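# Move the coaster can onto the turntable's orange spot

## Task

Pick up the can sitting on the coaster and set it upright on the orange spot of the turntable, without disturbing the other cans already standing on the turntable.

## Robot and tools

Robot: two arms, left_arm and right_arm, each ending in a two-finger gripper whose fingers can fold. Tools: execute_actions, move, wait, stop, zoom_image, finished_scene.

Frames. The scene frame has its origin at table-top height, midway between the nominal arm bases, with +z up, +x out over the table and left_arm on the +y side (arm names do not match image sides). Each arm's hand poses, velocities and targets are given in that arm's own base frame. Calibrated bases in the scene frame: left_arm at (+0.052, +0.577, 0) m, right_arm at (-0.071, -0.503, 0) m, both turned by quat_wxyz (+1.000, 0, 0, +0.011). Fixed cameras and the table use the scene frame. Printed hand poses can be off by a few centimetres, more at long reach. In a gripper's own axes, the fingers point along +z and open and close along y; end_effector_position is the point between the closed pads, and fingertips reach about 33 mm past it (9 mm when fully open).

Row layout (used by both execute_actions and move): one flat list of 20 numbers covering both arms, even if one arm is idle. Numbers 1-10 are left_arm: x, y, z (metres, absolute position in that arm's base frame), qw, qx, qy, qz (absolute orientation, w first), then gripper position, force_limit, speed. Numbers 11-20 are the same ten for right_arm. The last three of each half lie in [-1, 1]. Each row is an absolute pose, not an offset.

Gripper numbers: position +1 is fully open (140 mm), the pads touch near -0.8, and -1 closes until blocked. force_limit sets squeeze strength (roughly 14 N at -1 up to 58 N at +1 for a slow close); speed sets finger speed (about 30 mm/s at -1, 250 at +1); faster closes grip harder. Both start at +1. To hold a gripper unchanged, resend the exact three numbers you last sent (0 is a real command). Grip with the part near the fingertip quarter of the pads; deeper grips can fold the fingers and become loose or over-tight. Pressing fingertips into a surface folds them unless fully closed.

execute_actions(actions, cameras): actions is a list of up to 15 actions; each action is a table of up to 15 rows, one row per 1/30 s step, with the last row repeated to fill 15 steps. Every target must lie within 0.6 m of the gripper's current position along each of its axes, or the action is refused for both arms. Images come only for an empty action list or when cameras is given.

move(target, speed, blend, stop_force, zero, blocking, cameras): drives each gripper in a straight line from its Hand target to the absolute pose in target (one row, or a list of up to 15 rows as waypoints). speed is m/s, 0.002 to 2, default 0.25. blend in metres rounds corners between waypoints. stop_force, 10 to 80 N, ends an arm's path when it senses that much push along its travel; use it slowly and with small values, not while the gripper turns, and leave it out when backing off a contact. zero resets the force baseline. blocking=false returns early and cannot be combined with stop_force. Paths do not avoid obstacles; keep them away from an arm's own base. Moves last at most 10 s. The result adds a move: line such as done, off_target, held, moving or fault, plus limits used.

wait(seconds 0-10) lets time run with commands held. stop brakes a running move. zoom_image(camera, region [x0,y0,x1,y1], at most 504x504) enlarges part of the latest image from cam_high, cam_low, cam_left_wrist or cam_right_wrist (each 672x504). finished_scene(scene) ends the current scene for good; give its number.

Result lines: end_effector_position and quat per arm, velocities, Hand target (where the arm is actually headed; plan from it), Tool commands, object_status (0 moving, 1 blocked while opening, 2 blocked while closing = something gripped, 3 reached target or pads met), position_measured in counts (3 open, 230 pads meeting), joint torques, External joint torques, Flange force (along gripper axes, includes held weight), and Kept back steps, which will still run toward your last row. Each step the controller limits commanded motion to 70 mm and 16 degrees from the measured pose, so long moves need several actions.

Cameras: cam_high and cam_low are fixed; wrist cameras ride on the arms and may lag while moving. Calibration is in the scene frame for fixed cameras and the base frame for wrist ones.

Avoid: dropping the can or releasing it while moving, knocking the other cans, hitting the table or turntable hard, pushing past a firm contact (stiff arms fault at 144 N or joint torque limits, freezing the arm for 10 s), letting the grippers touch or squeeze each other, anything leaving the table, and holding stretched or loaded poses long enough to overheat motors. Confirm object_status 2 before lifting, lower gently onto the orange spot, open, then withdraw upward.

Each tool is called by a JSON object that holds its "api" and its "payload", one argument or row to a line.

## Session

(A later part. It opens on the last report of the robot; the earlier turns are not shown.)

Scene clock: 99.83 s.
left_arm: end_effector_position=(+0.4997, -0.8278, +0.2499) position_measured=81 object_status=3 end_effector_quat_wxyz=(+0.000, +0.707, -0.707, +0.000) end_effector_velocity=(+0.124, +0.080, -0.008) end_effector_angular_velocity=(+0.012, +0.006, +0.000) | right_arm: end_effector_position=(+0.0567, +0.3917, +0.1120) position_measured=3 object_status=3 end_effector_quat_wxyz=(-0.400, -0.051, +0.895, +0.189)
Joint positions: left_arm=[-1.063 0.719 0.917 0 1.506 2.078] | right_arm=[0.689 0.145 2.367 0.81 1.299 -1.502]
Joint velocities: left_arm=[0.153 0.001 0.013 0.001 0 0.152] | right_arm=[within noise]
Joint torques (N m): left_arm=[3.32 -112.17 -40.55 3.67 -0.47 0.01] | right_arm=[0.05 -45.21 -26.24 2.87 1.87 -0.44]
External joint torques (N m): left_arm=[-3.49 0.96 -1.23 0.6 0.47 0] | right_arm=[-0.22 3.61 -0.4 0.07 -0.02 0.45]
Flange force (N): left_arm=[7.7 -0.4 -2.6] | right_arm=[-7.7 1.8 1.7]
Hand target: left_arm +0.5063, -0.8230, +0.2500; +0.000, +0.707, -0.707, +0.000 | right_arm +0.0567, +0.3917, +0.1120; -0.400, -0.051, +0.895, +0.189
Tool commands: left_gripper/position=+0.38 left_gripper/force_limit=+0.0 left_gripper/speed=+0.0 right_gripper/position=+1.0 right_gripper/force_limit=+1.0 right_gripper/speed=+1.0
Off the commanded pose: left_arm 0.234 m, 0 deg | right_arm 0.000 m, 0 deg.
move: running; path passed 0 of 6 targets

{"api": "move", "payload": {
  "target": [
    [0.5719,-0.6838,0.25,0,-0.7071,0.7071,0,0.38,0,0,0.0567,0.3917,0.112,-0.4,-0.051,0.895,0.189,1,1,1],
    [0.563,-0.6438,0.215,0,-0.7071,0.7071,0,0.38,0,0,0.0567,0.3917,0.112,-0.4,-0.051,0.895,0.189,1,1,1],
    [0.5392,-0.6008,0.18,0,-0.7071,0.7071,0,0.38,0,0,0.0567,0.3917,0.112,-0.4,-0.051,0.895,0.189,1,1,1],
    [0.5056,-0.5689,0.148,0,-0.7071,0.7071,0,0.38,0,0,0.0567,0.3917,0.112,-0.4,-0.051,0.895,0.189,1,1,1],
    [0.4561,-0.5458,0.148,0,-0.7071,0.7071,0,0.38,0,0,0.0567,0.3917,0.112,-0.4,-0.051,0.895,0.189,1,1,1],
    [0.4018,-0.5411,0.148,0,-0.7071,0.7071,0,0.38,0,0,0.0567,0.3917,0.112,-0.4,-0.051,0.895,0.189,1,1,1],
    [0.3618,-0.55,0.148,0,-0.7071,0.7071,0,0.38,0,0,0.0567,0.3917,0.112,-0.4,-0.051,0.895,0.189,1,1,1]
  ],
  "speed": [0.138,0.185,0.177,0.177,0.148,0.152,0.152],
  "blend": [0.02,0.02,0.02,0.015,0.02,0.02,0],
  "blocking": false
}}

{"api": "wait", "payload": {
  "seconds": 1.1,
  "cameras": ["cam_left_wrist"]
}}

{"api": "move", "payload": {
  "target": [
    [0.4018,-0.5411,0.148,0,-0.7071,0.7071,0,-1,0,0,0.0567,0.3917,0.112,-0.4,-0.051,0.895,0.189,1,1,1],
    [0.3618,-0.55,0.148,0,-0.7071,0.7071,0,-1,0,0,0.0567,0.3917,0.112,-0.4,-0.051,0.895,0.189,1,1,1]
  ],
  "speed": 0.152,
  "blend": [0.02,0],
  "blocking": false,
  "cameras": ["cam_left_wrist"]
}}

{"api": "move", "payload": {
  "target": [
    [0.335,-0.54,0.2,0,-0.7071,0.7071,0,-1,0,0,0.0567,0.3917,0.112,-0.4,-0.051,0.895,0.189,1,1,1],
    [0.35,-0.5,0.27,0,-0.7071,0.7071,0,-1,0,0,0.0567,0.3917,0.112,-0.4,-0.051,0.895,0.189,1,1,1]
  ],
  "speed": 0.2,
  "blend": [0.02,0]
}}

{"api": "move", "payload": {
  "target": [
    [0.45,-0.55,0.27,0,-0.7071,0.7071,0,-1,0,0,0.0567,0.3917,0.112,-0.4,-0.051,0.895,0.189,1,1,1],
    [0.4825,-0.8135,0.25,0,-0.7071,0.7071,0,-1,0,0,0.0567,0.3917,0.112,-0.4,-0.051,0.895,0.189,1,1,1]
  ],
  "blend": [0.05,0],
  "speed": 0.3,
  "cameras": ["cam_left_wrist","cam_high"]
}}

{"api": "zoom_image", "payload": {
  "camera": "cam_high",
  "region": [215, 90, 355, 230]
}}

Scene clock: 101.17 s.
left_arm: end_effector_position=(+0.5660, -0.6580, +0.2273) position_measured=81 object_status=3 end_effector_quat_wxyz=(+0.000, +0.707, -0.707, -0.001) end_effector_velocity=(-0.034, +0.136, -0.118) end_effector_angular_velocity=(+0.000, +0.002, +0.000) | right_arm: end_effector_position=(+0.0567, +0.3917, +0.1120) position_measured=3 object_status=3 end_effector_quat_wxyz=(-0.400, -0.051, +0.895, +0.189)
Joint positions: left_arm=[-0.9 0.546 1.245 0 1.351 2.241] | right_arm=[0.689 0.145 2.367 0.81 1.299 -1.502]
Joint velocities: left_arm=[0.067 -0.163 0.476 -0.001 -0.311 0.067] | right_arm=[within noise]
Joint torques (N m): left_arm=[-0.54 -93.74 -41.2 3.68 -0.43 0.03] | right_arm=[-0.43 -45.27 -26.2 2.9 1.89 -0.44]
External joint torques (N m): left_arm=[-0.26 -1.81 -0.13 0.5 0.4 -0.02] | right_arm=[0.38 3.67 -0.39 0.02 -0.03 0.46]
Flange force (N): left_arm=[-1.5 1.7 -1.5] | right_arm=[-7.4 2.8 2.6]
Hand target: left_arm +0.5638, -0.6498, +0.2204; +0.000, +0.707, -0.707, -0.001 | right_arm +0.0567, +0.3917, +0.1120; -0.400, -0.051, +0.895, +0.189
Tool commands: left_gripper/position=+0.38 left_gripper/force_limit=+0.0 left_gripper/speed=+0.0 right_gripper/position=+1.0 right_gripper/force_limit=+1.0 right_gripper/speed=+1.0
Off the commanded pose: left_arm 0.244 m, 0 deg | right_arm 0.000 m, 0 deg.
earlier move: replaced; path passed 3 of 6 targets
move: running; path passed 1 of 7 targets; blend cut to 0.0134 m at target 1

Scene clock: 102.27 s.
left_arm: end_effector_position=(+0.4587, -0.5483, +0.1479) position_measured=81 object_status=3 end_effector_quat_wxyz=(+0.000, +0.707, -0.707, +0.000) end_effector_velocity=(-0.142, +0.042, -0.001) end_effector_angular_velocity=(-0.001, +0.000, -0.001) | right_arm: end_effector_position=(+0.0567, +0.3917, +0.1120) position_measured=3 object_status=3 end_effector_quat_wxyz=(-0.400, -0.051, +0.895, +0.189)
Joint positions: left_arm=[-0.922 0.356 1.686 0 1.101 2.219] | right_arm=[0.689 0.145 2.367 0.81 1.299 -1.502]
Joint velocities: left_arm=[-0.123 -0.179 0.257 -0.001 -0.079 -0.122] | right_arm=[within noise]
Joint torques (N m): left_arm=[3.53 -72.98 -38.27 3.31 -0.61 -0.16] | right_arm=[-0.03 -45.15 -26.19 2.88 1.87 -0.47]
External joint torques (N m): left_arm=[-4.82 -0.08 0.2 0.53 0.53 0.16] | right_arm=[0.06 3.54 -0.37 0.04 -0.01 0.49]
Flange force (N): left_arm=[3.8 5.3 -0.8] | right_arm=[-7.3 2.2 2.0]
Hand target: left_arm +0.4515, -0.5464, +0.1479; +0.000, +0.707, -0.707, +0.000 | right_arm +0.0567, +0.3917, +0.1120; -0.400, -0.051, +0.895, +0.189
Tool commands: left_gripper/position=+0.38 left_gripper/force_limit=+0.0 left_gripper/speed=+0.0 right_gripper/position=+1.0 right_gripper/force_limit=+1.0 right_gripper/speed=+1.0
Off the commanded pose: left_arm 0.097 m, 0 deg | right_arm 0.000 m, 0 deg.
earlier move: running; path passed 4 of 7 targets; blend cut to 0.0134 m at target 1
wait: 1.10 s; no rest
camera_calibration:
cam_left_wrist: T_world_to_cam=[[-0.999974, 0.00527548, -0.00481809, 0.472548], [0.00328595, 0.93841, 0.345509, 0.468077], [0.00634407, 0.345484, -0.938403, 0.470699], [0, 0, 0, 1]] pos_world=[0.468012, -0.60436, 0.282258]
Images, in order (width x height): cam_left_wrist 672x504.

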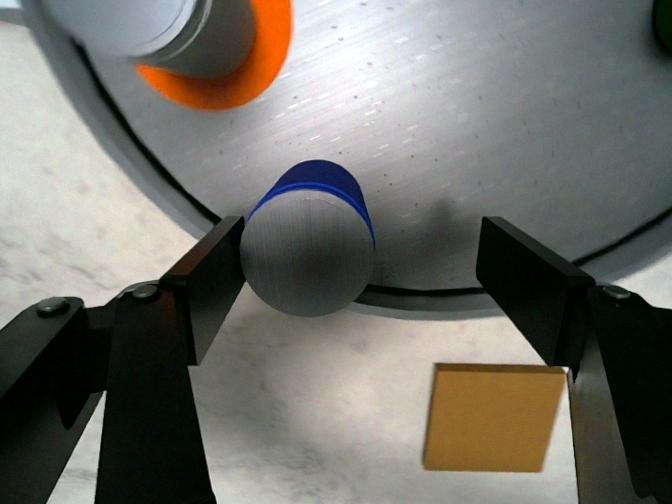

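Scene clock: 102.77 s.
left_arm: end_effector_position=(+0.3870, -0.5445, +0.1480) position_measured=157 object_status=0 end_effector_quat_wxyz=(+0.000, +0.707, -0.707, +0.000) end_effector_velocity=(-0.147, -0.027, +0.000) end_effector_angular_velocity=(+0.000, -0.001, -0.001) | right_arm: end_effector_position=(+0.0567, +0.3917, +0.1120) position_measured=3 object_status=3 end_effector_quat_wxyz=(-0.400, -0.051, +0.895, +0.189)
Joint positions: left_arm=[-1.004 0.287 1.78 0 1.074 2.137] | right_arm=[0.689 0.145 2.367 0.81 1.299 -1.502]
Joint velocities: left_arm=[-0.208 -0.092 0.126 0.001 -0.033 -0.207] | right_arm=[within noise]
Joint torques (N m): left_arm=[1.55 -57.21 -32.16 3.3 -0.67 0.03] | right_arm=[0.28 -45.06 -26.23 2.85 1.84 -0.52]
External joint torques (N m): left_arm=[-2.36 -8.92 -5.53 0.52 0.59 -0.03] | right_arm=[-0.3 3.43 -0.53 0.09 0.01 0.53]
Flange force (N): left_arm=[0.5 4.0 -13.4] | right_arm=[-7.3 2.0 1.2]
Hand target: left_arm +0.3792, -0.5460, +0.1480; +0.000, +0.707, -0.707, +0.000 | right_arm +0.0567, +0.3917, +0.1120; -0.400, -0.051, +0.895, +0.189
Tool commands: left_gripper/position=-1.0 left_gripper/force_limit=+0.0 left_gripper/speed=+0.0 right_gripper/position=+1.0 right_gripper/force_limit=+1.0 right_gripper/speed=+1.0
Off the commanded pose: left_arm 0.026 m, 0 deg | right_arm 0.000 m, 0 deg.
earlier move: replaced; path passed 4 of 7 targets; blend cut to 0.0134 m at target 1
move: running; path passed 1 of 2 targets
camera_calibration:
cam_left_wrist: T_world_to_cam=[[-0.999974, 0.00527446, -0.00481906, 0.40083], [0.00328607, 0.938486, 0.345301, 0.464816], [0.00634389, 0.345276, -0.93848, 0.469832], [0, 0, 0, 1]] pos_world=[0.396312, -0.60056, 0.282359]
Images, in order (width x height): cam_left_wrist 672x504.

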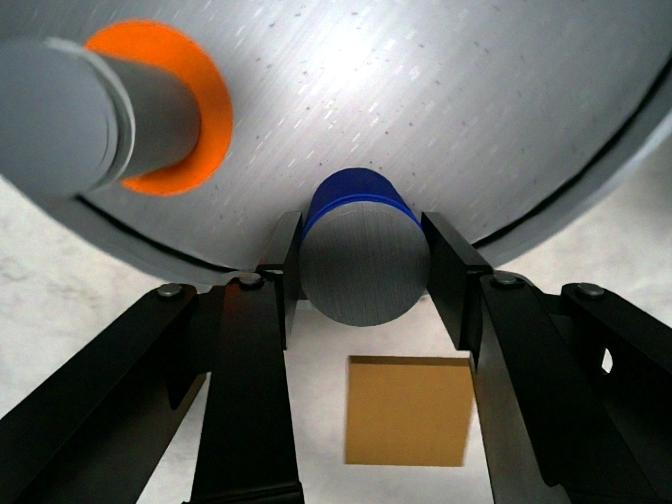

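Scene clock: 103.83 s.
left_arm: end_effector_position=(+0.3500, -0.5000, +0.2700) position_measured=157 object_status=2 end_effector_quat_wxyz=(+0.000, +0.707, -0.707, +0.000) | right_arm: end_effector_position=(+0.0567, +0.3917, +0.1120) position_measured=3 object_status=3 end_effector_quat_wxyz=(-0.400, -0.051, +0.895, +0.189)
Joint positions: left_arm=[-1.017 0.122 1.749 0 1.27 2.125] | right_arm=[0.689 0.145 2.367 0.81 1.299 -1.502]
Joint torques (N m): left_arm=[3.2 -53.64 -41.23 3.51 -0.44 -0.19] | right_arm=[0.33 -44.96 -26.29 2.89 1.86 -0.48]
External joint torques (N m): left_arm=[-3.24 0.61 0.83 0.6 0.4 0.19] | right_arm=[-0.16 3.3 -0.09 0 0.01 0.49]
Flange force (N): left_arm=[2.3 4.5 0.7] | right_arm=[-6.7 1.4 1.6]
Hand target: left_arm +0.3500, -0.5000, +0.2700; +0.000, +0.707, -0.707, +0.000 | right_arm +0.0567, +0.3917, +0.1120; -0.400, -0.051, +0.895, +0.189
Off the commanded pose: left_arm 0.000 m, 0 deg | right_arm 0.000 m, 0 deg.
earlier move: replaced; path passed 1 of 2 targets
move: done

Scene clock: 105.53 s.
left_arm: end_effector_position=(+0.4825, -0.8135, +0.2501) position_measured=157 object_status=2 end_effector_quat_wxyz=(+0.000, +0.707, -0.707, +0.000) | right_arm: end_effector_position=(+0.0567, +0.3917, +0.1120) position_measured=3 object_status=3 end_effector_quat_wxyz=(-0.400, -0.051, +0.895, +0.189)
Joint positions: left_arm=[-1.072 0.678 0.988 0 1.476 2.07] | right_arm=[0.689 0.145 2.367 0.81 1.299 -1.502]
Joint torques (N m): left_arm=[3.4 -111.49 -42.64 3.78 -0.47 -0.08] | right_arm=[0 -45.13 -26.1 2.84 1.85 -0.49]
External joint torques (N m): left_arm=[-3.61 3.4 0.3 0.53 0.42 0.08] | right_arm=[-0.03 3.56 -0.3 0.06 0.01 0.51]
Flange force (N): left_arm=[7.0 0.2 0.4] | right_arm=[-7.3 2.0 1.9]
Hand target: left_arm +0.4825, -0.8135, +0.2500; +0.000, +0.707, -0.707, +0.000 | right_arm +0.0567, +0.3917, +0.1120; -0.400, -0.051, +0.895, +0.189
Off the commanded pose: left_arm 0.000 m, 0 deg | right_arm 0.000 m, 0 deg.
move: done
camera_calibration:
cam_left_wrist: T_world_to_cam=[[-0.999974, 0.00524708, -0.00504019, 0.498199], [0.0031834, 0.938454, 0.345389, 0.681595], [0.00654228, 0.345364, -0.938446, 0.657856], [0, 0, 0, 1]] pos_world=[0.491712, -0.86946, 0.384458]
Images, in order (width x height): cam_high 672x504, cam_left_wrist 672x504.

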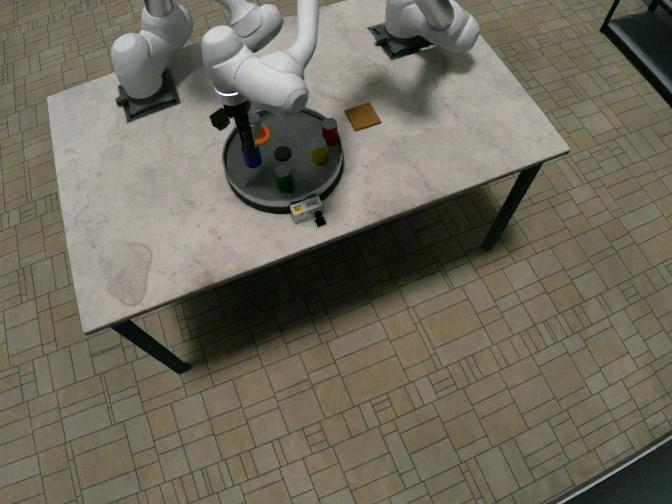

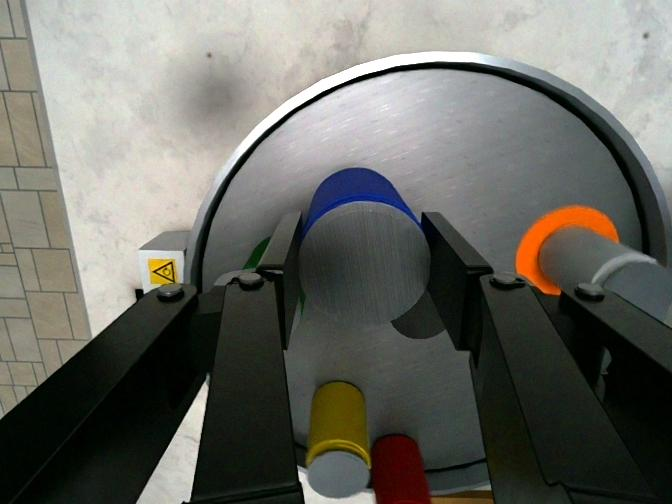

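Scaled by 3.600 from the camera's 672x504 image, which has a finer 960x720 frame.

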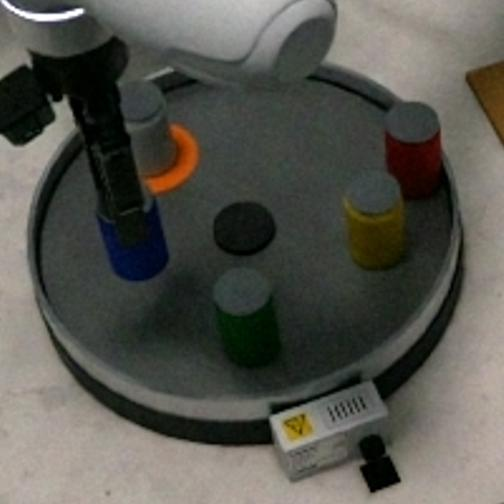

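{"api": "wait", "payload": {
  "seconds": 6.38
}}

{"api": "move", "payload": {
  "target": [
    [0.5182,-0.7836,0.25,0,-0.7071,0.7071,0,-1,0,0,0.0567,0.3917,0.112,-0.4,-0.051,0.895,0.189,1,1,1],
    [0.5414,-0.7433,0.25,0,-0.7071,0.7071,0,-1,0,0,0.0567,0.3917,0.112,-0.4,-0.051,0.895,0.189,1,1,1],
    [0.5495,-0.6975,0.25,0,-0.7071,0.7071,0,-1,0,0,0.0567,0.3917,0.112,-0.4,-0.051,0.895,0.189,1,1,1],
    [0.5414,-0.6517,0.25,0,-0.7071,0.7071,0,-1,0,0,0.0567,0.3917,0.112,-0.4,-0.051,0.895,0.189,1,1,1],
    [0.5181,-0.6114,0.25,0,-0.7071,0.7071,0,-1,0,0,0.0567,0.3917,0.112,-0.4,-0.051,0.895,0.189,1,1,1],
    [0.4825,-0.5815,0.25,0,-0.7071,0.7071,0,-1,0,0,0.0567,0.3917,0.112,-0.4,-0.051,0.895,0.189,1,1,1]
  ],
  "speed": 0.129,
  "blend": [0.02,0.02,0.02,0.02,0.02,0],
  "blocking": false
}}

Scene clock: 112.27 s.
left_arm: end_effector_position=(+0.4825, -0.8135, +0.2500) position_measured=157 object_status=2 end_effector_quat_wxyz=(+0.000, +0.707, -0.707, +0.000) | right_arm: end_effector_position=(+0.0567, +0.3917, +0.1120) position_measured=3 object_status=3 end_effector_quat_wxyz=(-0.400, -0.051, +0.895, +0.189)
Joint positions: left_arm=[-1.072 0.678 0.988 0 1.476 2.07] | right_arm=[0.689 0.145 2.367 0.81 1.299 -1.502]
Joint torques (N m): left_arm=[2.94 -110.87 -42.98 3.71 -0.4 -0.12] | right_arm=[0.12 -44.91 -26.28 2.86 1.87 -0.42]
External joint torques (N m): left_arm=[-2.89 3.68 0.93 0.59 0.35 0.12] | right_arm=[-0.04 3.22 -0.3 0.05 -0.01 0.44]
Flange force (N): left_arm=[5.3 0.3 1.5] | right_arm=[-6.7 1.8 1.8]
Hand target: left_arm +0.4825, -0.8135, +0.2500; +0.000, +0.707, -0.707, +0.000 | right_arm +0.0567, +0.3917, +0.1120; -0.400, -0.051, +0.895, +0.189
Tool commands: left_gripper/position=-1.0 left_gripper/force_limit=+0.0 left_gripper/speed=+0.0 right_gripper/position=+1.0 right_gripper/force_limit=+1.0 right_gripper/speed=+1.0
Off the commanded pose: left_arm 0.000 m, 0 deg | right_arm 0.000 m, 0 deg.
wait: 6.40 s; at rest from the start

Scene clock: 112.77 s.
left_arm: end_effector_position=(+0.5217, -0.7761, +0.2500) position_measured=157 object_status=2 end_effector_quat_wxyz=(+0.000, +0.707, -0.707, +0.000) end_effector_velocity=(+0.074, +0.101, +0.001) end_effector_angular_velocity=(-0.001, -0.001, -0.001) | right_arm: end_effector_position=(+0.0567, +0.3917, +0.1120) position_measured=3 object_status=3 end_effector_quat_wxyz=(-0.400, -0.051, +0.895, +0.189)
Joint positions: left_arm=[-1.016 0.657 1.022 0 1.462 2.126] | right_arm=[0.689 0.145 2.367 0.81 1.299 -1.502]
Joint velocities: left_arm=[0.124 -0.082 0.137 0 -0.056 0.125] | right_arm=[within noise]
Joint torques (N m): left_arm=[2.67 -110.38 -42.93 3.72 -0.33 0.05] | right_arm=[0.09 -45.22 -26.23 2.85 1.88 -0.43]
External joint torques (N m): left_arm=[-3.02 3.05 0.85 0.55 0.32 -0.05] | right_arm=[-0.13 3.69 -0.01 0.03 -0.01 0.45]
Flange force (N): left_arm=[4.6 0.9 1.3] | right_arm=[-7.6 1.4 2.2]
Hand target: left_arm +0.5251, -0.7713, +0.2500; +0.000, +0.707, -0.707, +0.000 | right_arm +0.0567, +0.3917, +0.1120; -0.400, -0.051, +0.895, +0.189
Tool commands: left_gripper/position=-1.0 left_gripper/force_limit=+0.0 left_gripper/speed=+0.0 right_gripper/position=+1.0 right_gripper/force_limit=+1.0 right_gripper/speed=+1.0
Off the commanded pose: left_arm 0.199 m, 0 deg | right_arm 0.000 m, 0 deg.
move: running; path passed 0 of 6 targets

{"api": "move", "payload": {
  "target": [
    [0.5369,-0.6409,0.25,0,-0.7071,0.7071,0,-1,0,0,0.0567,0.3917,0.112,-0.4,-0.051,0.895,0.189,1,1,1],
    [0.5181,-0.6114,0.215,0,-0.7071,0.7071,0,-1,0,0,0.0567,0.3917,0.112,-0.4,-0.051,0.895,0.189,1,1,1],
    [0.4865,-0.5839,0.18,0,-0.7071,0.7071,0,-1,0,0,0.0567,0.3917,0.112,-0.4,-0.051,0.895,0.189,1,1,1],
    [0.4502,-0.5681,0.15,0,-0.7071,0.7071,0,-1,0,0,0.0567,0.3917,0.112,-0.4,-0.051,0.895,0.189,1,1,1],
    [0.4038,-0.564,0.149,0,-0.7071,0.7071,0,-1,0,0,0.0567,0.3917,0.112,-0.4,-0.051,0.895,0.189,1,1,1],
    [0.3589,-0.5761,0.149,0,-0.7071,0.7071,0,-1,0,0,0.0567,0.3917,0.112,-0.4,-0.051,0.895,0.189,1,1,1],
    [0.3294,-0.5948,0.149,0,-0.7071,0.7071,0,-1,0,0,0.0567,0.3917,0.112,-0.4,-0.051,0.895,0.189,1,1,1]
  ],
  "speed": [0.122,0.167,0.163,0.163,0.127,0.129,0.129],
  "blend": [0.02,0.02,0.02,0.015,0.02,0.02,0],
  "blocking": false
}}

{"api": "wait", "payload": {
  "seconds": 1.1,
  "cameras": ["cam_left_wrist"]
}}

{"api": "move", "payload": {
  "target": [
    [0.3589,-0.5761,0.149,0,-0.7071,0.7071,0,0.2,0,0,0.0567,0.3917,0.112,-0.4,-0.051,0.895,0.189,1,1,1],
    [0.3294,-0.5948,0.175,0,-0.7071,0.7071,0,0.2,0,0,0.0567,0.3917,0.112,-0.4,-0.051,0.895,0.189,1,1,1],
    [0.31,-0.56,0.3,0,-0.7071,0.7071,0,0.2,0,0,0.0567,0.3917,0.112,-0.4,-0.051,0.895,0.189,1,1,1]
  ],
  "speed": [0.129,0.145,0.25],
  "blend": [0.015,0.015,0],
  "blocking": false
}}

{"api": "wait", "payload": {
  "seconds": 2,
  "cameras": ["cam_high"]
}}

{"api": "zoom_image", "payload": {
  "camera": "cam_high",
  "region": [215, 90, 355, 230]
}}

{"api": "move", "payload": {
  "target": [
    [0.45,-0.57,0.28,0,-0.7071,0.7071,0,0.32,0,0,0.0567,0.3917,0.112,-0.4,-0.051,0.895,0.189,1,1,1],
    [0.4457,-0.8689,0.25,0,-0.7071,0.7071,0,0.32,0,0,0.0567,0.3917,0.112,-0.4,-0.051,0.895,0.189,1,1,1]
  ],
  "blend": [0.05,0],
  "speed": 0.35
}}

Scene clock: 114.10 s.
left_arm: end_effector_position=(+0.5246, -0.6217, +0.2272) position_measured=157 object_status=2 end_effector_quat_wxyz=(+0.000, +0.707, -0.707, +0.000) end_effector_velocity=(-0.066, +0.099, -0.115) end_effector_angular_velocity=(-0.002, -0.003, -0.001) | right_arm: end_effector_position=(+0.0567, +0.3917, +0.1120) position_measured=3 object_status=3 end_effector_quat_wxyz=(-0.400, -0.051, +0.895, +0.189)
Joint positions: left_arm=[-0.912 0.458 1.382 0 1.302 2.229] | right_arm=[0.689 0.145 2.367 0.81 1.299 -1.502]
Joint velocities: left_arm=[0.009 -0.138 0.422 0.001 -0.287 0.01] | right_arm=[within noise]
Joint torques (N m): left_arm=[2.6 -88.88 -40.97 3.59 -0.31 -0.21] | right_arm=[0.31 -45.12 -26.19 2.9 1.84 -0.42]
External joint torques (N m): left_arm=[-3.28 1.85 0.18 0.54 0.28 0.21] | right_arm=[-0.33 3.49 -0.33 0.01 0.02 0.44]
Flange force (N): left_arm=[4.4 1.2 0.6] | right_arm=[-7.4 1.5 1.3]
Hand target: left_arm +0.5204, -0.6159, +0.2203; +0.000, +0.707, -0.707, +0.000 | right_arm +0.0567, +0.3917, +0.1120; -0.400, -0.051, +0.895, +0.189
Tool commands: left_gripper/position=-1.0 left_gripper/force_limit=+0.0 left_gripper/speed=+0.0 right_gripper/position=+1.0 right_gripper/force_limit=+1.0 right_gripper/speed=+1.0
Off the commanded pose: left_arm 0.212 m, 0 deg | right_arm 0.000 m, 0 deg.
earlier move: replaced; path passed 3 of 6 targets
move: running; path passed 1 of 7 targets; blend cut to 0.012 m at target 1, 0.0175 m at target 6

Scene clock: 115.20 s.
left_arm: end_effector_position=(+0.4041, -0.5657, +0.1491) position_measured=157 object_status=2 end_effector_quat_wxyz=(+0.000, +0.707, -0.707, +0.000) end_effector_velocity=(-0.124, -0.011, -0.001) end_effector_angular_velocity=(-0.002, +0.001, +0.001) | right_arm: end_effector_position=(+0.0567, +0.3917, +0.1120) position_measured=3 object_status=3 end_effector_quat_wxyz=(-0.400, -0.051, +0.895, +0.189)
Joint positions: left_arm=[-1 0.326 1.725 0 1.091 2.142] | right_arm=[0.689 0.145 2.367 0.81 1.299 -1.502]
Joint velocities: left_arm=[-0.158 -0.092 0.131 -0.002 -0.04 -0.158] | right_arm=[within noise]
Joint torques (N m): left_arm=[-0.09 -71.19 -38.06 3.33 -0.13 -0.17] | right_arm=[0.02 -45.25 -26.47 2.88 1.9 -0.43]
External joint torques (N m): left_arm=[-0.71 0.76 0.1 0.52 0.06 0.17] | right_arm=[-0.02 3.57 -0.16 0.04 -0.04 0.45]
Flange force (N): left_arm=[1.2 0.1 0.6] | right_arm=[-7.3 1.8 2.2]
Hand target: left_arm +0.3976, -0.5664, +0.1490; +0.000, +0.707, -0.707, +0.000 | right_arm +0.0567, +0.3917, +0.1120; -0.400, -0.051, +0.895, +0.189
Tool commands: left_gripper/position=-1.0 left_gripper/force_limit=+0.0 left_gripper/speed=+0.0 right_gripper/position=+1.0 right_gripper/force_limit=+1.0 right_gripper/speed=+1.0
Off the commanded pose: left_arm 0.080 m, 0 deg | right_arm 0.000 m, 0 deg.
earlier move: running; path passed 4 of 7 targets; blend cut to 0.012 m at target 1, 0.0175 m at target 6
wait: 1.10 s; no rest
camera_calibration:
cam_left_wrist: T_world_to_cam=[[-0.999974, 0.00527489, -0.00481834, 0.418047], [0.00328612, 0.938454, 0.345389, 0.484231], [0.00634367, 0.345364, -0.938447, 0.478122], [0, 0, 0, 1]] pos_world=[0.413412, -0.62176, 0.283458]
Images, in order (width x height): cam_left_wrist 672x504.

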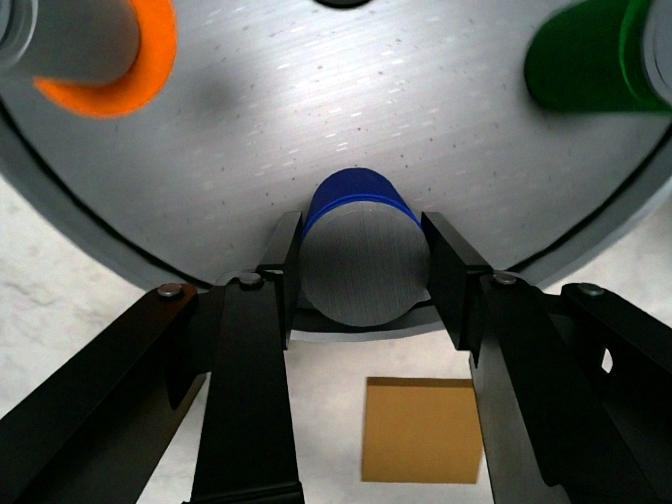

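Scene clock: 115.70 s.
left_arm: end_effector_position=(+0.3454, -0.5845, +0.1608) position_measured=104 object_status=0 end_effector_quat_wxyz=(+0.000, +0.707, -0.707, +0.000) end_effector_velocity=(-0.098, -0.063, +0.087) end_effector_angular_velocity=(-0.003, +0.000, +0.000) | right_arm: end_effector_position=(+0.0567, +0.3917, +0.1120) position_measured=3 object_status=3 end_effector_quat_wxyz=(-0.400, -0.051, +0.895, +0.189)
Joint positions: left_arm=[-1.088 0.294 1.746 0 1.102 2.054] | right_arm=[0.689 0.145 2.367 0.81 1.299 -1.502]
Joint velocities: left_arm=[-0.171 -0.06 -0.094 -0.001 0.15 -0.171] | right_arm=[within noise]
Joint torques (N m): left_arm=[2.35 -68 -37.52 3.33 -0.37 -0.39] | right_arm=[-0.05 -44.73 -26.29 2.84 1.86 -0.43]
External joint torques (N m): left_arm=[-1.95 -0.62 -0.59 0.56 0.32 0.39] | right_arm=[0.18 3.06 -0.2 0.05 0 0.45]
Flange force (N): left_arm=[1.4 1.8 -1.6] | right_arm=[-6.1 2.0 2.1]
Hand target: left_arm +0.3402, -0.5878, +0.1654; +0.000, +0.707, -0.707, +0.000 | right_arm +0.0567, +0.3917, +0.1120; -0.400, -0.051, +0.895, +0.189
Tool commands: left_gripper/position=+0.2 left_gripper/force_limit=+0.0 left_gripper/speed=+0.0 right_gripper/position=+1.0 right_gripper/force_limit=+1.0 right_gripper/speed=+1.0
Off the commanded pose: left_arm 0.146 m, 0 deg | right_arm 0.000 m, 0 deg.
earlier move: replaced; path passed 4 of 7 targets; blend cut to 0.012 m at target 1, 0.0175 m at target 6
move: running; path passed 1 of 3 targets

Scene clock: 116.63 s.
left_arm: end_effector_position=(+0.3100, -0.5600, +0.3000) position_measured=104 object_status=3 end_effector_quat_wxyz=(+0.000, +0.707, -0.707, +0.000) | right_arm: end_effector_position=(+0.0567, +0.3917, +0.1120) position_measured=3 object_status=3 end_effector_quat_wxyz=(-0.400, -0.051, +0.895, +0.189)
Joint positions: left_arm=[-1.119 0.156 1.655 0 1.332 2.022] | right_arm=[0.689 0.145 2.367 0.81 1.299 -1.502]
Joint torques (N m): left_arm=[2.9 -56.95 -40.79 3.72 -0.5 -0.12] | right_arm=[0.31 -45.09 -26.25 2.87 1.85 -0.46]
External joint torques (N m): left_arm=[-2.92 -0.23 -0.35 0.48 0.45 0.12] | right_arm=[-0.25 3.44 -0.24 0.04 0.01 0.48]
Flange force (N): left_arm=[2.3 3.7 -1.4] | right_arm=[-7.2 1.5 1.5]
Hand target: left_arm +0.3100, -0.5600, +0.3000; +0.000, +0.707, -0.707, +0.000 | right_arm +0.0567, +0.3917, +0.1120; -0.400, -0.051, +0.895, +0.189
Tool commands: left_gripper/position=+0.2 left_gripper/force_limit=+0.0 left_gripper/speed=+0.0 right_gripper/position=+1.0 right_gripper/force_limit=+1.0 right_gripper/speed=+1.0
Off the commanded pose: left_arm 0.000 m, 0 deg | right_arm 0.000 m, 0 deg.
earlier move: done
wait: 0.93 of 2 s (the move ended)
Images, in order (width x height): cam_high 672x504.

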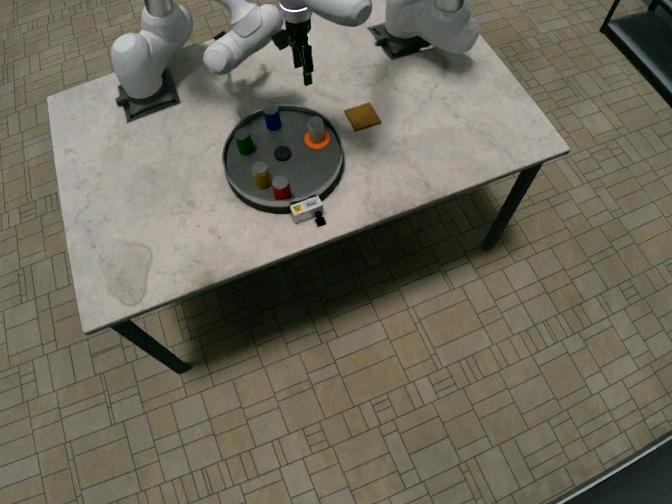

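Scaled by 3.600 from the camera's 672x504 image, which has a finer 960x720 frame.

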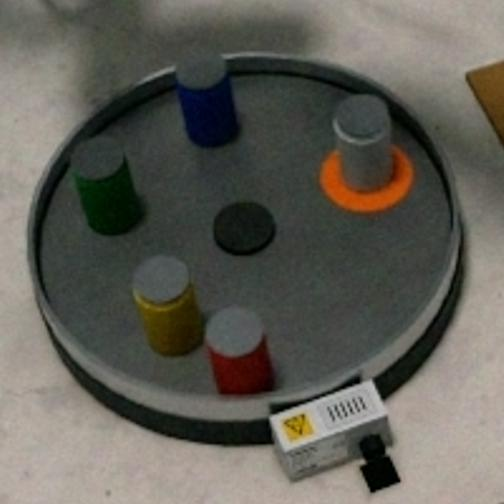

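Scene clock: 118.40 s.
left_arm: end_effector_position=(+0.4457, -0.8689, +0.2501) position_measured=89 object_status=3 end_effector_quat_wxyz=(+0.000, +0.707, -0.707, +0.000) | right_arm: end_effector_position=(+0.0567, +0.3917, +0.1120) position_measured=3 object_status=3 end_effector_quat_wxyz=(-0.400, -0.051, +0.895, +0.189)
Joint positions: left_arm=[-1.132 0.739 0.882 0 1.52 2.009] | right_arm=[0.689 0.145 2.367 0.81 1.299 -1.502]
Joint torques (N m): left_arm=[2.63 -114.47 -42.1 3.78 -0.52 -0.13] | right_arm=[-0.02 -44.83 -26.25 2.9 1.89 -0.41]
External joint torques (N m): left_arm=[-2.58 1.18 -0.44 0.56 0.47 0.13] | right_arm=[0.04 3.21 -0.26 0.02 -0.03 0.43]
Flange force (N): left_arm=[5.3 0.1 -1.4] | right_arm=[-6.6 1.9 1.9]
Hand target: left_arm +0.4457, -0.8689, +0.2500; +0.000, +0.707, -0.707, +0.000 | right_arm +0.0567, +0.3917, +0.1120; -0.400, -0.051, +0.895, +0.189
Off the commanded pose: left_arm 0.000 m, 0 deg | right_arm 0.000 m, 0 deg.
move: done

{"api": "wait", "payload": {
  "seconds": 2.95
}}

{"api": "move", "payload": {
  "target": [
    [0.5025,-0.8482,0.25,0,-0.7071,0.7071,0,0.32,0,0,0.0567,0.3917,0.112,-0.4,-0.051,0.895,0.189,1,1,1],
    [0.5488,-0.8093,0.25,0,-0.7071,0.7071,0,0.32,0,0,0.0567,0.3917,0.112,-0.4,-0.051,0.895,0.189,1,1,1],
    [0.579,-0.757,0.25,0,-0.7071,0.7071,0,0.32,0,0,0.0567,0.3917,0.112,-0.4,-0.051,0.895,0.189,1,1,1],
    [0.5895,-0.6975,0.25,0,-0.7071,0.7071,0,0.32,0,0,0.0567,0.3917,0.112,-0.4,-0.051,0.895,0.189,1,1,1],
    [0.579,-0.638,0.25,0,-0.7071,0.7071,0,0.32,0,0,0.0567,0.3917,0.112,-0.4,-0.051,0.895,0.189,1,1,1],
    [0.5488,-0.5857,0.25,0,-0.7071,0.7071,0,0.32,0,0,0.0567,0.3917,0.112,-0.4,-0.051,0.895,0.189,1,1,1]
  ],
  "speed": 0.168,
  "blend": [0.02,0.02,0.02,0.02,0.02,0],
  "blocking": false
}}

Scene clock: 121.83 s.
left_arm: end_effector_position=(+0.4457, -0.8689, +0.2500) position_measured=89 object_status=3 end_effector_quat_wxyz=(+0.000, +0.707, -0.707, +0.000) | right_arm: end_effector_position=(+0.0567, +0.3917, +0.1120) position_measured=3 object_status=3 end_effector_quat_wxyz=(-0.400, -0.051, +0.895, +0.189)
Joint positions: left_arm=[-1.132 0.739 0.882 0 1.52 2.009] | right_arm=[0.689 0.145 2.367 0.81 1.299 -1.502]
Joint torques (N m): left_arm=[2.85 -114.26 -42.26 3.82 -0.45 -0.14] | right_arm=[0.17 -45.04 -26.25 2.89 1.88 -0.43]
External joint torques (N m): left_arm=[-2.96 1.8 0 0.5 0.4 0.14] | right_arm=[-0.14 3.47 -0.24 0.01 -0.02 0.45]
Flange force (N): left_arm=[5.1 0.6 -0.5] | right_arm=[-7.2 1.6 1.8]
Hand target: left_arm +0.4457, -0.8689, +0.2500; +0.000, +0.707, -0.707, +0.000 | right_arm +0.0567, +0.3917, +0.1120; -0.400, -0.051, +0.895, +0.189
Tool commands: left_gripper/position=+0.32 left_gripper/force_limit=+0.0 left_gripper/speed=+0.0 right_gripper/position=+1.0 right_gripper/force_limit=+1.0 right_gripper/speed=+1.0
Off the commanded pose: left_arm 0.000 m, 0 deg | right_arm 0.000 m, 0 deg.
wait: 2.97 s; at rest from the start

Scene clock: 122.33 s.
left_arm: end_effector_position=(+0.5084, -0.8423, +0.2499) position_measured=89 object_status=3 end_effector_quat_wxyz=(+0.000, +0.707, -0.707, +0.000) end_effector_velocity=(+0.138, +0.091, -0.007) end_effector_angular_velocity=(+0.013, +0.006, +0.000) | right_arm: end_effector_position=(+0.0567, +0.3917, +0.1120) position_measured=3 object_status=3 end_effector_quat_wxyz=(-0.400, -0.051, +0.895, +0.189)
Joint positions: left_arm=[-1.063 0.755 0.855 0 1.532 2.079] | right_arm=[0.689 0.145 2.367 0.81 1.299 -1.502]
Joint velocities: left_arm=[0.167 -0.003 0.017 0.001 0.001 0.167] | right_arm=[within noise]
Joint torques (N m): left_arm=[1.95 -115.21 -40.96 3.67 -0.34 -0.25] | right_arm=[0.08 -45.08 -26.34 2.88 1.88 -0.45]
External joint torques (N m): left_arm=[-1.9 1.46 -0.35 0.55 0.37 0.25] | right_arm=[0.04 3.45 -0.14 0.02 -0.02 0.47]
Flange force (N): left_arm=[5.1 -1.2 -1.1] | right_arm=[-7.0 1.8 2.1]
Hand target: left_arm +0.5159, -0.8368, +0.2500; +0.000, +0.707, -0.707, +0.000 | right_arm +0.0567, +0.3917, +0.1120; -0.400, -0.051, +0.895, +0.189
Tool commands: left_gripper/position=+0.32 left_gripper/force_limit=+0.0 left_gripper/speed=+0.0 right_gripper/position=+1.0 right_gripper/force_limit=+1.0 right_gripper/speed=+1.0
Off the commanded pose: left_arm 0.260 m, 0 deg | right_arm 0.000 m, 0 deg.
move: running; path passed 0 of 6 targets

{"api": "move", "payload": {
  "target": [
    [0.5888,-0.6823,0.25,0,-0.7071,0.7071,0,0.32,0,0,0.0567,0.3917,0.112,-0.4,-0.051,0.895,0.189,1,1,1],
    [0.579,-0.638,0.215,0,-0.7071,0.7071,0,0.32,0,0,0.0567,0.3917,0.112,-0.4,-0.051,0.895,0.189,1,1,1],
    [0.5526,-0.5904,0.18,0,-0.7071,0.7071,0,0.32,0,0,0.0567,0.3917,0.112,-0.4,-0.051,0.895,0.189,1,1,1],
    [0.5153,-0.555,0.148,0,-0.7071,0.7071,0,0.32,0,0,0.0567,0.3917,0.112,-0.4,-0.051,0.895,0.189,1,1,1],
    [0.4605,-0.5294,0.148,0,-0.7071,0.7071,0,0.32,0,0,0.0567,0.3917,0.112,-0.4,-0.051,0.895,0.189,1,1,1],
    [0.4003,-0.5242,0.148,0,-0.7071,0.7071,0,0.32,0,0,0.0567,0.3917,0.112,-0.4,-0.051,0.895,0.189,1,1,1],
    [0.356,-0.534,0.148,0,-0.7071,0.7071,0,0.32,0,0,0.0567,0.3917,0.112,-0.4,-0.051,0.895,0.189,1,1,1]
  ],
  "speed": [0.166,0.21,0.2,0.2,0.168,0.168,0.168],
  "blend": [0.02,0.02,0.02,0.015,0.02,0.02,0],
  "blocking": false
}}

{"api": "wait", "payload": {
  "seconds": 1.1,
  "cameras": ["cam_left_wrist"]
}}

{"api": "move", "payload": {
  "target": [
    [0.4003,-0.5242,0.148,0,-0.7071,0.7071,0,-1,0,0,0.0567,0.3917,0.112,-0.4,-0.051,0.895,0.189,1,1,1],
    [0.356,-0.534,0.148,0,-0.7071,0.7071,0,-1,0,0,0.0567,0.3917,0.112,-0.4,-0.051,0.895,0.189,1,1,1]
  ],
  "speed": 0.168,
  "blend": [0.02,0],
  "blocking": false,
  "cameras": ["cam_left_wrist"]
}}

{"api": "move", "payload": {
  "target": [
    [0.33,-0.53,0.2,0,-0.7071,0.7071,0,-1,0,0,0.0567,0.3917,0.112,-0.4,-0.051,0.895,0.189,1,1,1],
    [0.35,-0.5,0.27,0,-0.7071,0.7071,0,-1,0,0,0.0567,0.3917,0.112,-0.4,-0.051,0.895,0.189,1,1,1]
  ],
  "speed": 0.2,
  "blend": [0.02,0]
}}

{"api": "move", "payload": {
  "target": [
    [0.45,-0.55,0.27,0,-0.7071,0.7071,0,-1,0,0,0.0567,0.3917,0.112,-0.4,-0.051,0.895,0.189,1,1,1],
    [0.4825,-0.8135,0.25,0,-0.7071,0.7071,0,-1,0,0,0.0567,0.3917,0.112,-0.4,-0.051,0.895,0.189,1,1,1]
  ],
  "blend": [0.05,0],
  "speed": 0.3,
  "cameras": ["cam_left_wrist","cam_high"]
}}

{"api": "zoom_image", "payload": {
  "camera": "cam_high",
  "region": [215, 90, 355, 230]
}}

Scene clock: 123.63 s.
left_arm: end_effector_position=(+0.5829, -0.6562, +0.2292) position_measured=89 object_status=3 end_effector_quat_wxyz=(+0.000, +0.707, -0.707, -0.001) end_effector_velocity=(-0.037, +0.161, -0.127) end_effector_angular_velocity=(+0.001, +0.002, +0.000) | right_arm: end_effector_position=(+0.0567, +0.3917, +0.1120) position_measured=3 object_status=3 end_effector_quat_wxyz=(-0.400, -0.051, +0.895, +0.189)
Joint positions: left_arm=[-0.884 0.562 1.216 0 1.365 2.258] | right_arm=[0.689 0.145 2.367 0.81 1.299 -1.502]
Joint velocities: left_arm=[0.084 -0.198 0.55 0 -0.35 0.084] | right_arm=[within noise]
Joint torques (N m): left_arm=[3.35 -100.4 -41.03 3.7 -0.78 -0.27] | right_arm=[0.59 -45.08 -26.44 2.84 1.84 -0.44]
External joint torques (N m): left_arm=[-3.55 3.08 -0.28 0.5 0.75 0.27] | right_arm=[-0.66 3.49 -0.06 0.07 0.02 0.46]
Flange force (N): left_arm=[7.4 -1.6 -0.5] | right_arm=[-7.4 0.6 1.1]
Hand target: left_arm +0.5800, -0.6450, +0.2206; +0.000, +0.707, -0.707, -0.001 | right_arm +0.0567, +0.3917, +0.1120; -0.400, -0.051, +0.895, +0.189
Tool commands: left_gripper/position=+0.32 left_gripper/force_limit=+0.0 left_gripper/speed=+0.0 right_gripper/position=+1.0 right_gripper/force_limit=+1.0 right_gripper/speed=+1.0
Off the commanded pose: left_arm 0.270 m, 0 deg | right_arm 0.000 m, 0 deg.
earlier move: replaced; path passed 3 of 6 targets
move: running; path passed 1 of 7 targets; blend cut to 0.0168 m at target 1

Scene clock: 124.73 s.
left_arm: end_effector_position=(+0.4581, -0.5306, +0.1479) position_measured=89 object_status=3 end_effector_quat_wxyz=(+0.000, +0.707, -0.707, +0.000) end_effector_velocity=(-0.162, +0.041, +0.000) end_effector_angular_velocity=(+0.000, +0.000, -0.001) | right_arm: end_effector_position=(+0.0567, +0.3917, +0.1120) position_measured=3 object_status=3 end_effector_quat_wxyz=(-0.400, -0.051, +0.895, +0.189)
Joint positions: left_arm=[-0.908 0.335 1.714 0 1.092 2.234] | right_arm=[0.689 0.145 2.367 0.81 1.299 -1.502]
Joint velocities: left_arm=[-0.147 -0.198 0.28 0 -0.082 -0.146] | right_arm=[within noise]
Joint torques (N m): left_arm=[-0.62 -70.59 -37.12 3.26 -0.74 -0.41] | right_arm=[0.26 -45.12 -26.28 2.91 1.92 -0.46]
External joint torques (N m): left_arm=[-0.84 0.13 -0.99 0.59 0.64 0.41] | right_arm=[-0.28 3.49 -0.37 0.01 -0.06 0.48]
Flange force (N): left_arm=[2.3 -1.2 -1.9] | right_arm=[-7.4 1.6 1.5]
Hand target: left_arm +0.4487, -0.5286, +0.1479; +0.000, +0.707, -0.707, +0.000 | right_arm +0.0567, +0.3917, +0.1120; -0.400, -0.051, +0.895, +0.189
Tool commands: left_gripper/position=+0.32 left_gripper/force_limit=+0.0 left_gripper/speed=+0.0 right_gripper/position=+1.0 right_gripper/force_limit=+1.0 right_gripper/speed=+1.0
Off the commanded pose: left_arm 0.102 m, 0 deg | right_arm 0.000 m, 0 deg.
earlier move: running; path passed 4 of 7 targets; blend cut to 0.0168 m at target 1
wait: 1.10 s; no rest
camera_calibration:
cam_left_wrist: T_world_to_cam=[[-0.999975, 0.00524222, -0.00472379, 0.471809], [0.00328733, 0.93841, 0.345508, 0.451468], [0.00624408, 0.345484, -0.938404, 0.464635], [0, 0, 0, 1]] pos_world=[0.467412, -0.58666, 0.282258]
Images, in order (width x height): cam_left_wrist 672x504.

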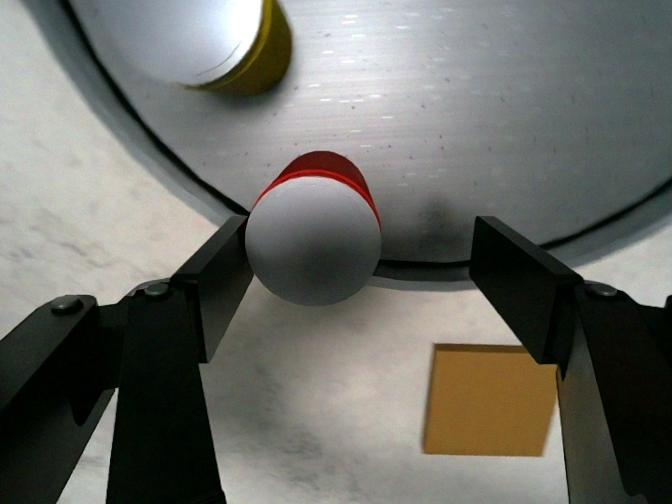

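Scene clock: 125.23 s.
left_arm: end_effector_position=(+0.3866, -0.5274, +0.1480) position_measured=155 object_status=0 end_effector_quat_wxyz=(+0.000, +0.707, -0.707, +0.000) end_effector_velocity=(-0.162, -0.028, +0.000) end_effector_angular_velocity=(-0.001, -0.001, -0.001) | right_arm: end_effector_position=(+0.0567, +0.3917, +0.1120) position_measured=3 object_status=3 end_effector_quat_wxyz=(-0.400, -0.051, +0.895, +0.189)
Joint positions: left_arm=[-0.991 0.267 1.808 0 1.067 2.151] | right_arm=[0.689 0.145 2.367 0.81 1.299 -1.502]
Joint velocities: left_arm=[-0.231 -0.108 0.143 0 -0.037 -0.23] | right_arm=[within noise]
Joint torques (N m): left_arm=[2.33 -56.86 -32.82 3.25 -0.5 0.09] | right_arm=[-0.04 -45.05 -26.24 2.86 1.92 -0.53]
External joint torques (N m): left_arm=[-2.99 -6.6 -4.85 0.58 0.4 -0.09] | right_arm=[0.05 3.39 -0.35 0.05 -0.06 0.54]
Flange force (N): left_arm=[2.6 4.0 -10.7] | right_arm=[-6.9 2.3 2.0]
Hand target: left_arm +0.3768, -0.5293, +0.1479; +0.000, +0.707, -0.707, +0.000 | right_arm +0.0567, +0.3917, +0.1120; -0.400, -0.051, +0.895, +0.189
Tool commands: left_gripper/position=-1.0 left_gripper/force_limit=+0.0 left_gripper/speed=+0.0 right_gripper/position=+1.0 right_gripper/force_limit=+1.0 right_gripper/speed=+1.0
Off the commanded pose: left_arm 0.031 m, 0 deg | right_arm 0.000 m, 0 deg.
earlier move: replaced; path passed 4 of 7 targets; blend cut to 0.0168 m at target 1
move: running; started from rest: the earlier move stopped first; path passed 1 of 2 targets
camera_calibration:
cam_left_wrist: T_world_to_cam=[[-0.999974, 0.00536877, -0.00478581, 0.400385], [0.00338606, 0.938486, 0.345301, 0.448635], [0.00634526, 0.345276, -0.93848, 0.463896], [0, 0, 0, 1]] pos_world=[0.395912, -0.58336, 0.282359]
Images, in order (width x height): cam_left_wrist 672x504.

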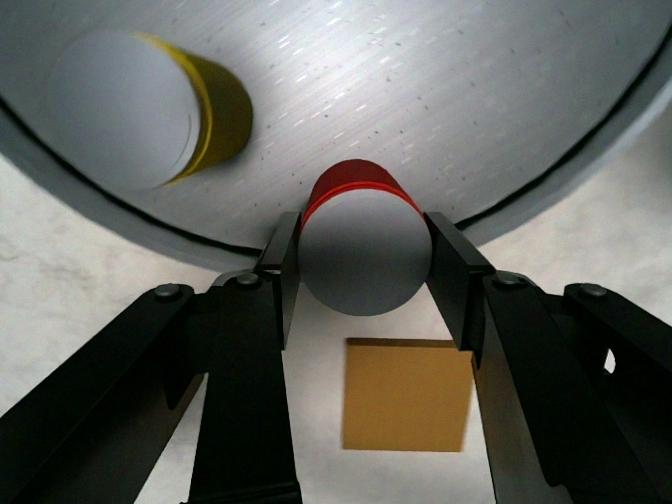

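Scene clock: 126.30 s.
left_arm: end_effector_position=(+0.3500, -0.5000, +0.2700) position_measured=155 object_status=2 end_effector_quat_wxyz=(+0.000, +0.707, -0.707, +0.000) | right_arm: end_effector_position=(+0.0567, +0.3917, +0.1120) position_measured=3 object_status=3 end_effector_quat_wxyz=(-0.400, -0.051, +0.895, +0.189)
Joint positions: left_arm=[-1.017 0.122 1.749 0 1.27 2.125] | right_arm=[0.689 0.145 2.367 0.81 1.299 -1.502]
Joint torques (N m): left_arm=[3.08 -53.63 -41.18 3.61 -0.53 -0.1] | right_arm=[0.2 -44.9 -26.13 2.88 1.92 -0.43]
External joint torques (N m): left_arm=[-2.95 -0.2 0.55 0.54 0.49 0.1] | right_arm=[-0.14 3.4 -0.16 -0.01 -0.05 0.44]
Flange force (N): left_arm=[1.5 4.7 -0.3] | right_arm=[-7.1 1.5 1.8]
Hand target: left_arm +0.3500, -0.5000, +0.2700; +0.000, +0.707, -0.707, +0.000 | right_arm +0.0567, +0.3917, +0.1120; -0.400, -0.051, +0.895, +0.189
Off the commanded pose: left_arm 0.000 m, 0 deg | right_arm 0.000 m, 0 deg.
earlier move: replaced; started from rest: the earlier move stopped first; path passed 1 of 2 targets
move: done

Scene clock: 128.00 s.
left_arm: end_effector_position=(+0.4825, -0.8135, +0.2501) position_measured=155 object_status=2 end_effector_quat_wxyz=(+0.000, +0.707, -0.707, +0.000) | right_arm: end_effector_position=(+0.0567, +0.3917, +0.1120) position_measured=3 object_status=3 end_effector_quat_wxyz=(-0.400, -0.051, +0.895, +0.189)
Joint positions: left_arm=[-1.072 0.678 0.988 0 1.476 2.07] | right_arm=[0.689 0.145 2.367 0.81 1.299 -1.502]
Joint torques (N m): left_arm=[3.25 -110.54 -43.05 3.79 -0.52 -0.11] | right_arm=[-0.02 -44.99 -26.3 2.88 1.89 -0.48]
External joint torques (N m): left_arm=[-3.27 2.97 0.91 0.5 0.47 0.11] | right_arm=[0.02 3.44 -0.13 0.01 -0.03 0.5]
Flange force (N): left_arm=[4.5 1.2 1.1] | right_arm=[-6.9 1.8 2.1]
Hand target: left_arm +0.4825, -0.8135, +0.2500; +0.000, +0.707, -0.707, +0.000 | right_arm +0.0567, +0.3917, +0.1120; -0.400, -0.051, +0.895, +0.189
Off the commanded pose: left_arm 0.000 m, 0 deg | right_arm 0.000 m, 0 deg.
move: done
camera_calibration:
cam_left_wrist: T_world_to_cam=[[-0.999974, 0.00524708, -0.00504019, 0.498199], [0.0031834, 0.938454, 0.345389, 0.681595], [0.00654228, 0.345364, -0.938446, 0.657856], [0, 0, 0, 1]] pos_world=[0.491712, -0.86946, 0.384458]
Images, in order (width x height): cam_high 672x504, cam_left_wrist 672x504.

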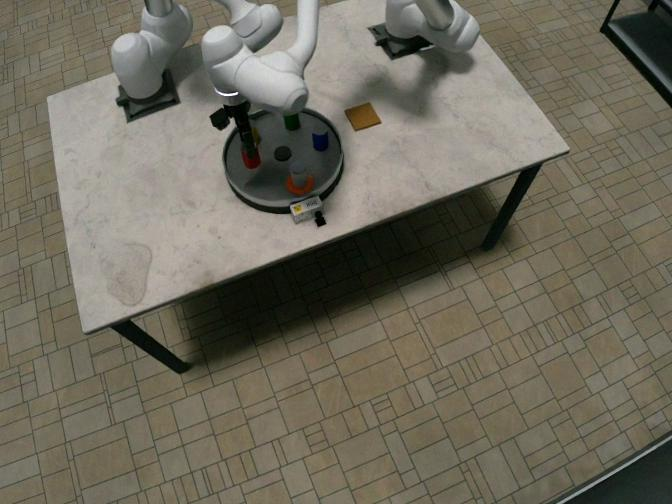

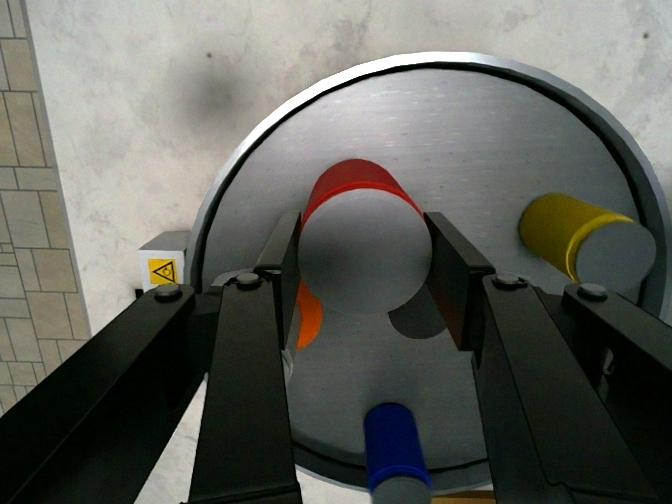

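Scaled by 3.600 from the camera's 672x504 image, which has a finer 960x720 frame.

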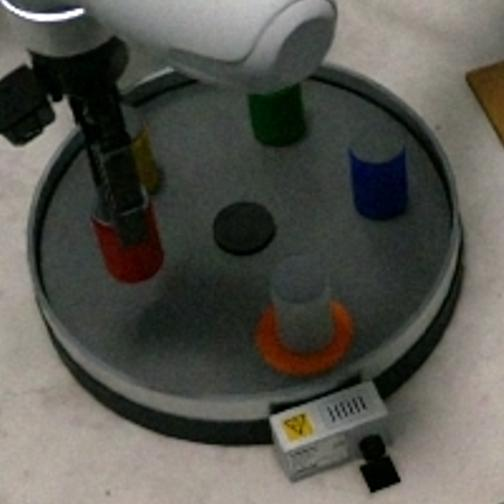

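{"api": "wait", "payload": {
  "seconds": 6.05
}}

{"api": "move", "payload": {
  "target": [
    [0.5182,-0.7836,0.25,0,-0.7071,0.7071,0,-1,0,0,0.0567,0.3917,0.112,-0.4,-0.051,0.895,0.189,1,1,1],
    [0.5414,-0.7433,0.25,0,-0.7071,0.7071,0,-1,0,0,0.0567,0.3917,0.112,-0.4,-0.051,0.895,0.189,1,1,1],
    [0.5495,-0.6975,0.25,0,-0.7071,0.7071,0,-1,0,0,0.0567,0.3917,0.112,-0.4,-0.051,0.895,0.189,1,1,1],
    [0.5414,-0.6517,0.25,0,-0.7071,0.7071,0,-1,0,0,0.0567,0.3917,0.112,-0.4,-0.051,0.895,0.189,1,1,1],
    [0.5181,-0.6114,0.25,0,-0.7071,0.7071,0,-1,0,0,0.0567,0.3917,0.112,-0.4,-0.051,0.895,0.189,1,1,1],
    [0.4825,-0.5815,0.25,0,-0.7071,0.7071,0,-1,0,0,0.0567,0.3917,0.112,-0.4,-0.051,0.895,0.189,1,1,1]
  ],
  "speed": 0.129,
  "blend": [0.02,0.02,0.02,0.02,0.02,0],
  "blocking": false
}}

Scene clock: 134.57 s.
left_arm: end_effector_position=(+0.4825, -0.8135, +0.2500) position_measured=155 object_status=2 end_effector_quat_wxyz=(+0.000, +0.707, -0.707, +0.000) | right_arm: end_effector_position=(+0.0567, +0.3917, +0.1120) position_measured=3 object_status=3 end_effector_quat_wxyz=(-0.400, -0.051, +0.895, +0.189)
Joint positions: left_arm=[-1.072 0.678 0.988 0 1.476 2.07] | right_arm=[0.689 0.145 2.367 0.81 1.299 -1.502]
Joint torques (N m): left_arm=[2.99 -110.84 -42.98 3.79 -0.47 -0.11] | right_arm=[0.06 -45 -26.48 2.89 1.85 -0.48]
External joint torques (N m): left_arm=[-3 2.81 0.68 0.52 0.43 0.11] | right_arm=[-0.07 3.41 -0.03 0.02 0.01 0.5]
Flange force (N): left_arm=[4.7 0.8 0.8] | right_arm=[-6.8 1.5 2.0]
Hand target: left_arm +0.4825, -0.8135, +0.2500; +0.000, +0.707, -0.707, +0.000 | right_arm +0.0567, +0.3917, +0.1120; -0.400, -0.051, +0.895, +0.189
Tool commands: left_gripper/position=-1.0 left_gripper/force_limit=+0.0 left_gripper/speed=+0.0 right_gripper/position=+1.0 right_gripper/force_limit=+1.0 right_gripper/speed=+1.0
Off the commanded pose: left_arm 0.000 m, 0 deg | right_arm 0.000 m, 0 deg.
wait: 6.07 s; at rest from the start

Scene clock: 135.07 s.
left_arm: end_effector_position=(+0.5217, -0.7761, +0.2500) position_measured=155 object_status=2 end_effector_quat_wxyz=(+0.000, +0.707, -0.707, +0.000) end_effector_velocity=(+0.075, +0.103, +0.001) end_effector_angular_velocity=(-0.001, -0.002, +0.000) | right_arm: end_effector_position=(+0.0567, +0.3917, +0.1120) position_measured=3 object_status=3 end_effector_quat_wxyz=(-0.400, -0.051, +0.895, +0.189)
Joint positions: left_arm=[-1.016 0.657 1.022 0 1.462 2.126] | right_arm=[0.689 0.145 2.367 0.81 1.299 -1.502]
Joint velocities: left_arm=[0.126 -0.084 0.138 0.001 -0.057 0.126] | right_arm=[within noise]
Joint torques (N m): left_arm=[4.17 -111.08 -43.44 3.71 -0.51 -0.11] | right_arm=[-0.25 -45.16 -26.28 2.91 1.84 -0.48]
External joint torques (N m): left_arm=[-4.44 3.2 1.19 0.59 0.51 0.11] | right_arm=[0.45 3.42 -0.15 -0.02 0.03 0.49]
Flange force (N): left_arm=[4.9 2.3 1.5] | right_arm=[-6.6 2.5 2.6]
Hand target: left_arm +0.5251, -0.7713, +0.2500; +0.000, +0.707, -0.707, +0.000 | right_arm +0.0567, +0.3917, +0.1120; -0.400, -0.051, +0.895, +0.189
Tool commands: left_gripper/position=-1.0 left_gripper/force_limit=+0.0 left_gripper/speed=+0.0 right_gripper/position=+1.0 right_gripper/force_limit=+1.0 right_gripper/speed=+1.0
Off the commanded pose: left_arm 0.198 m, 0 deg | right_arm 0.000 m, 0 deg.
move: running; path passed 0 of 6 targets


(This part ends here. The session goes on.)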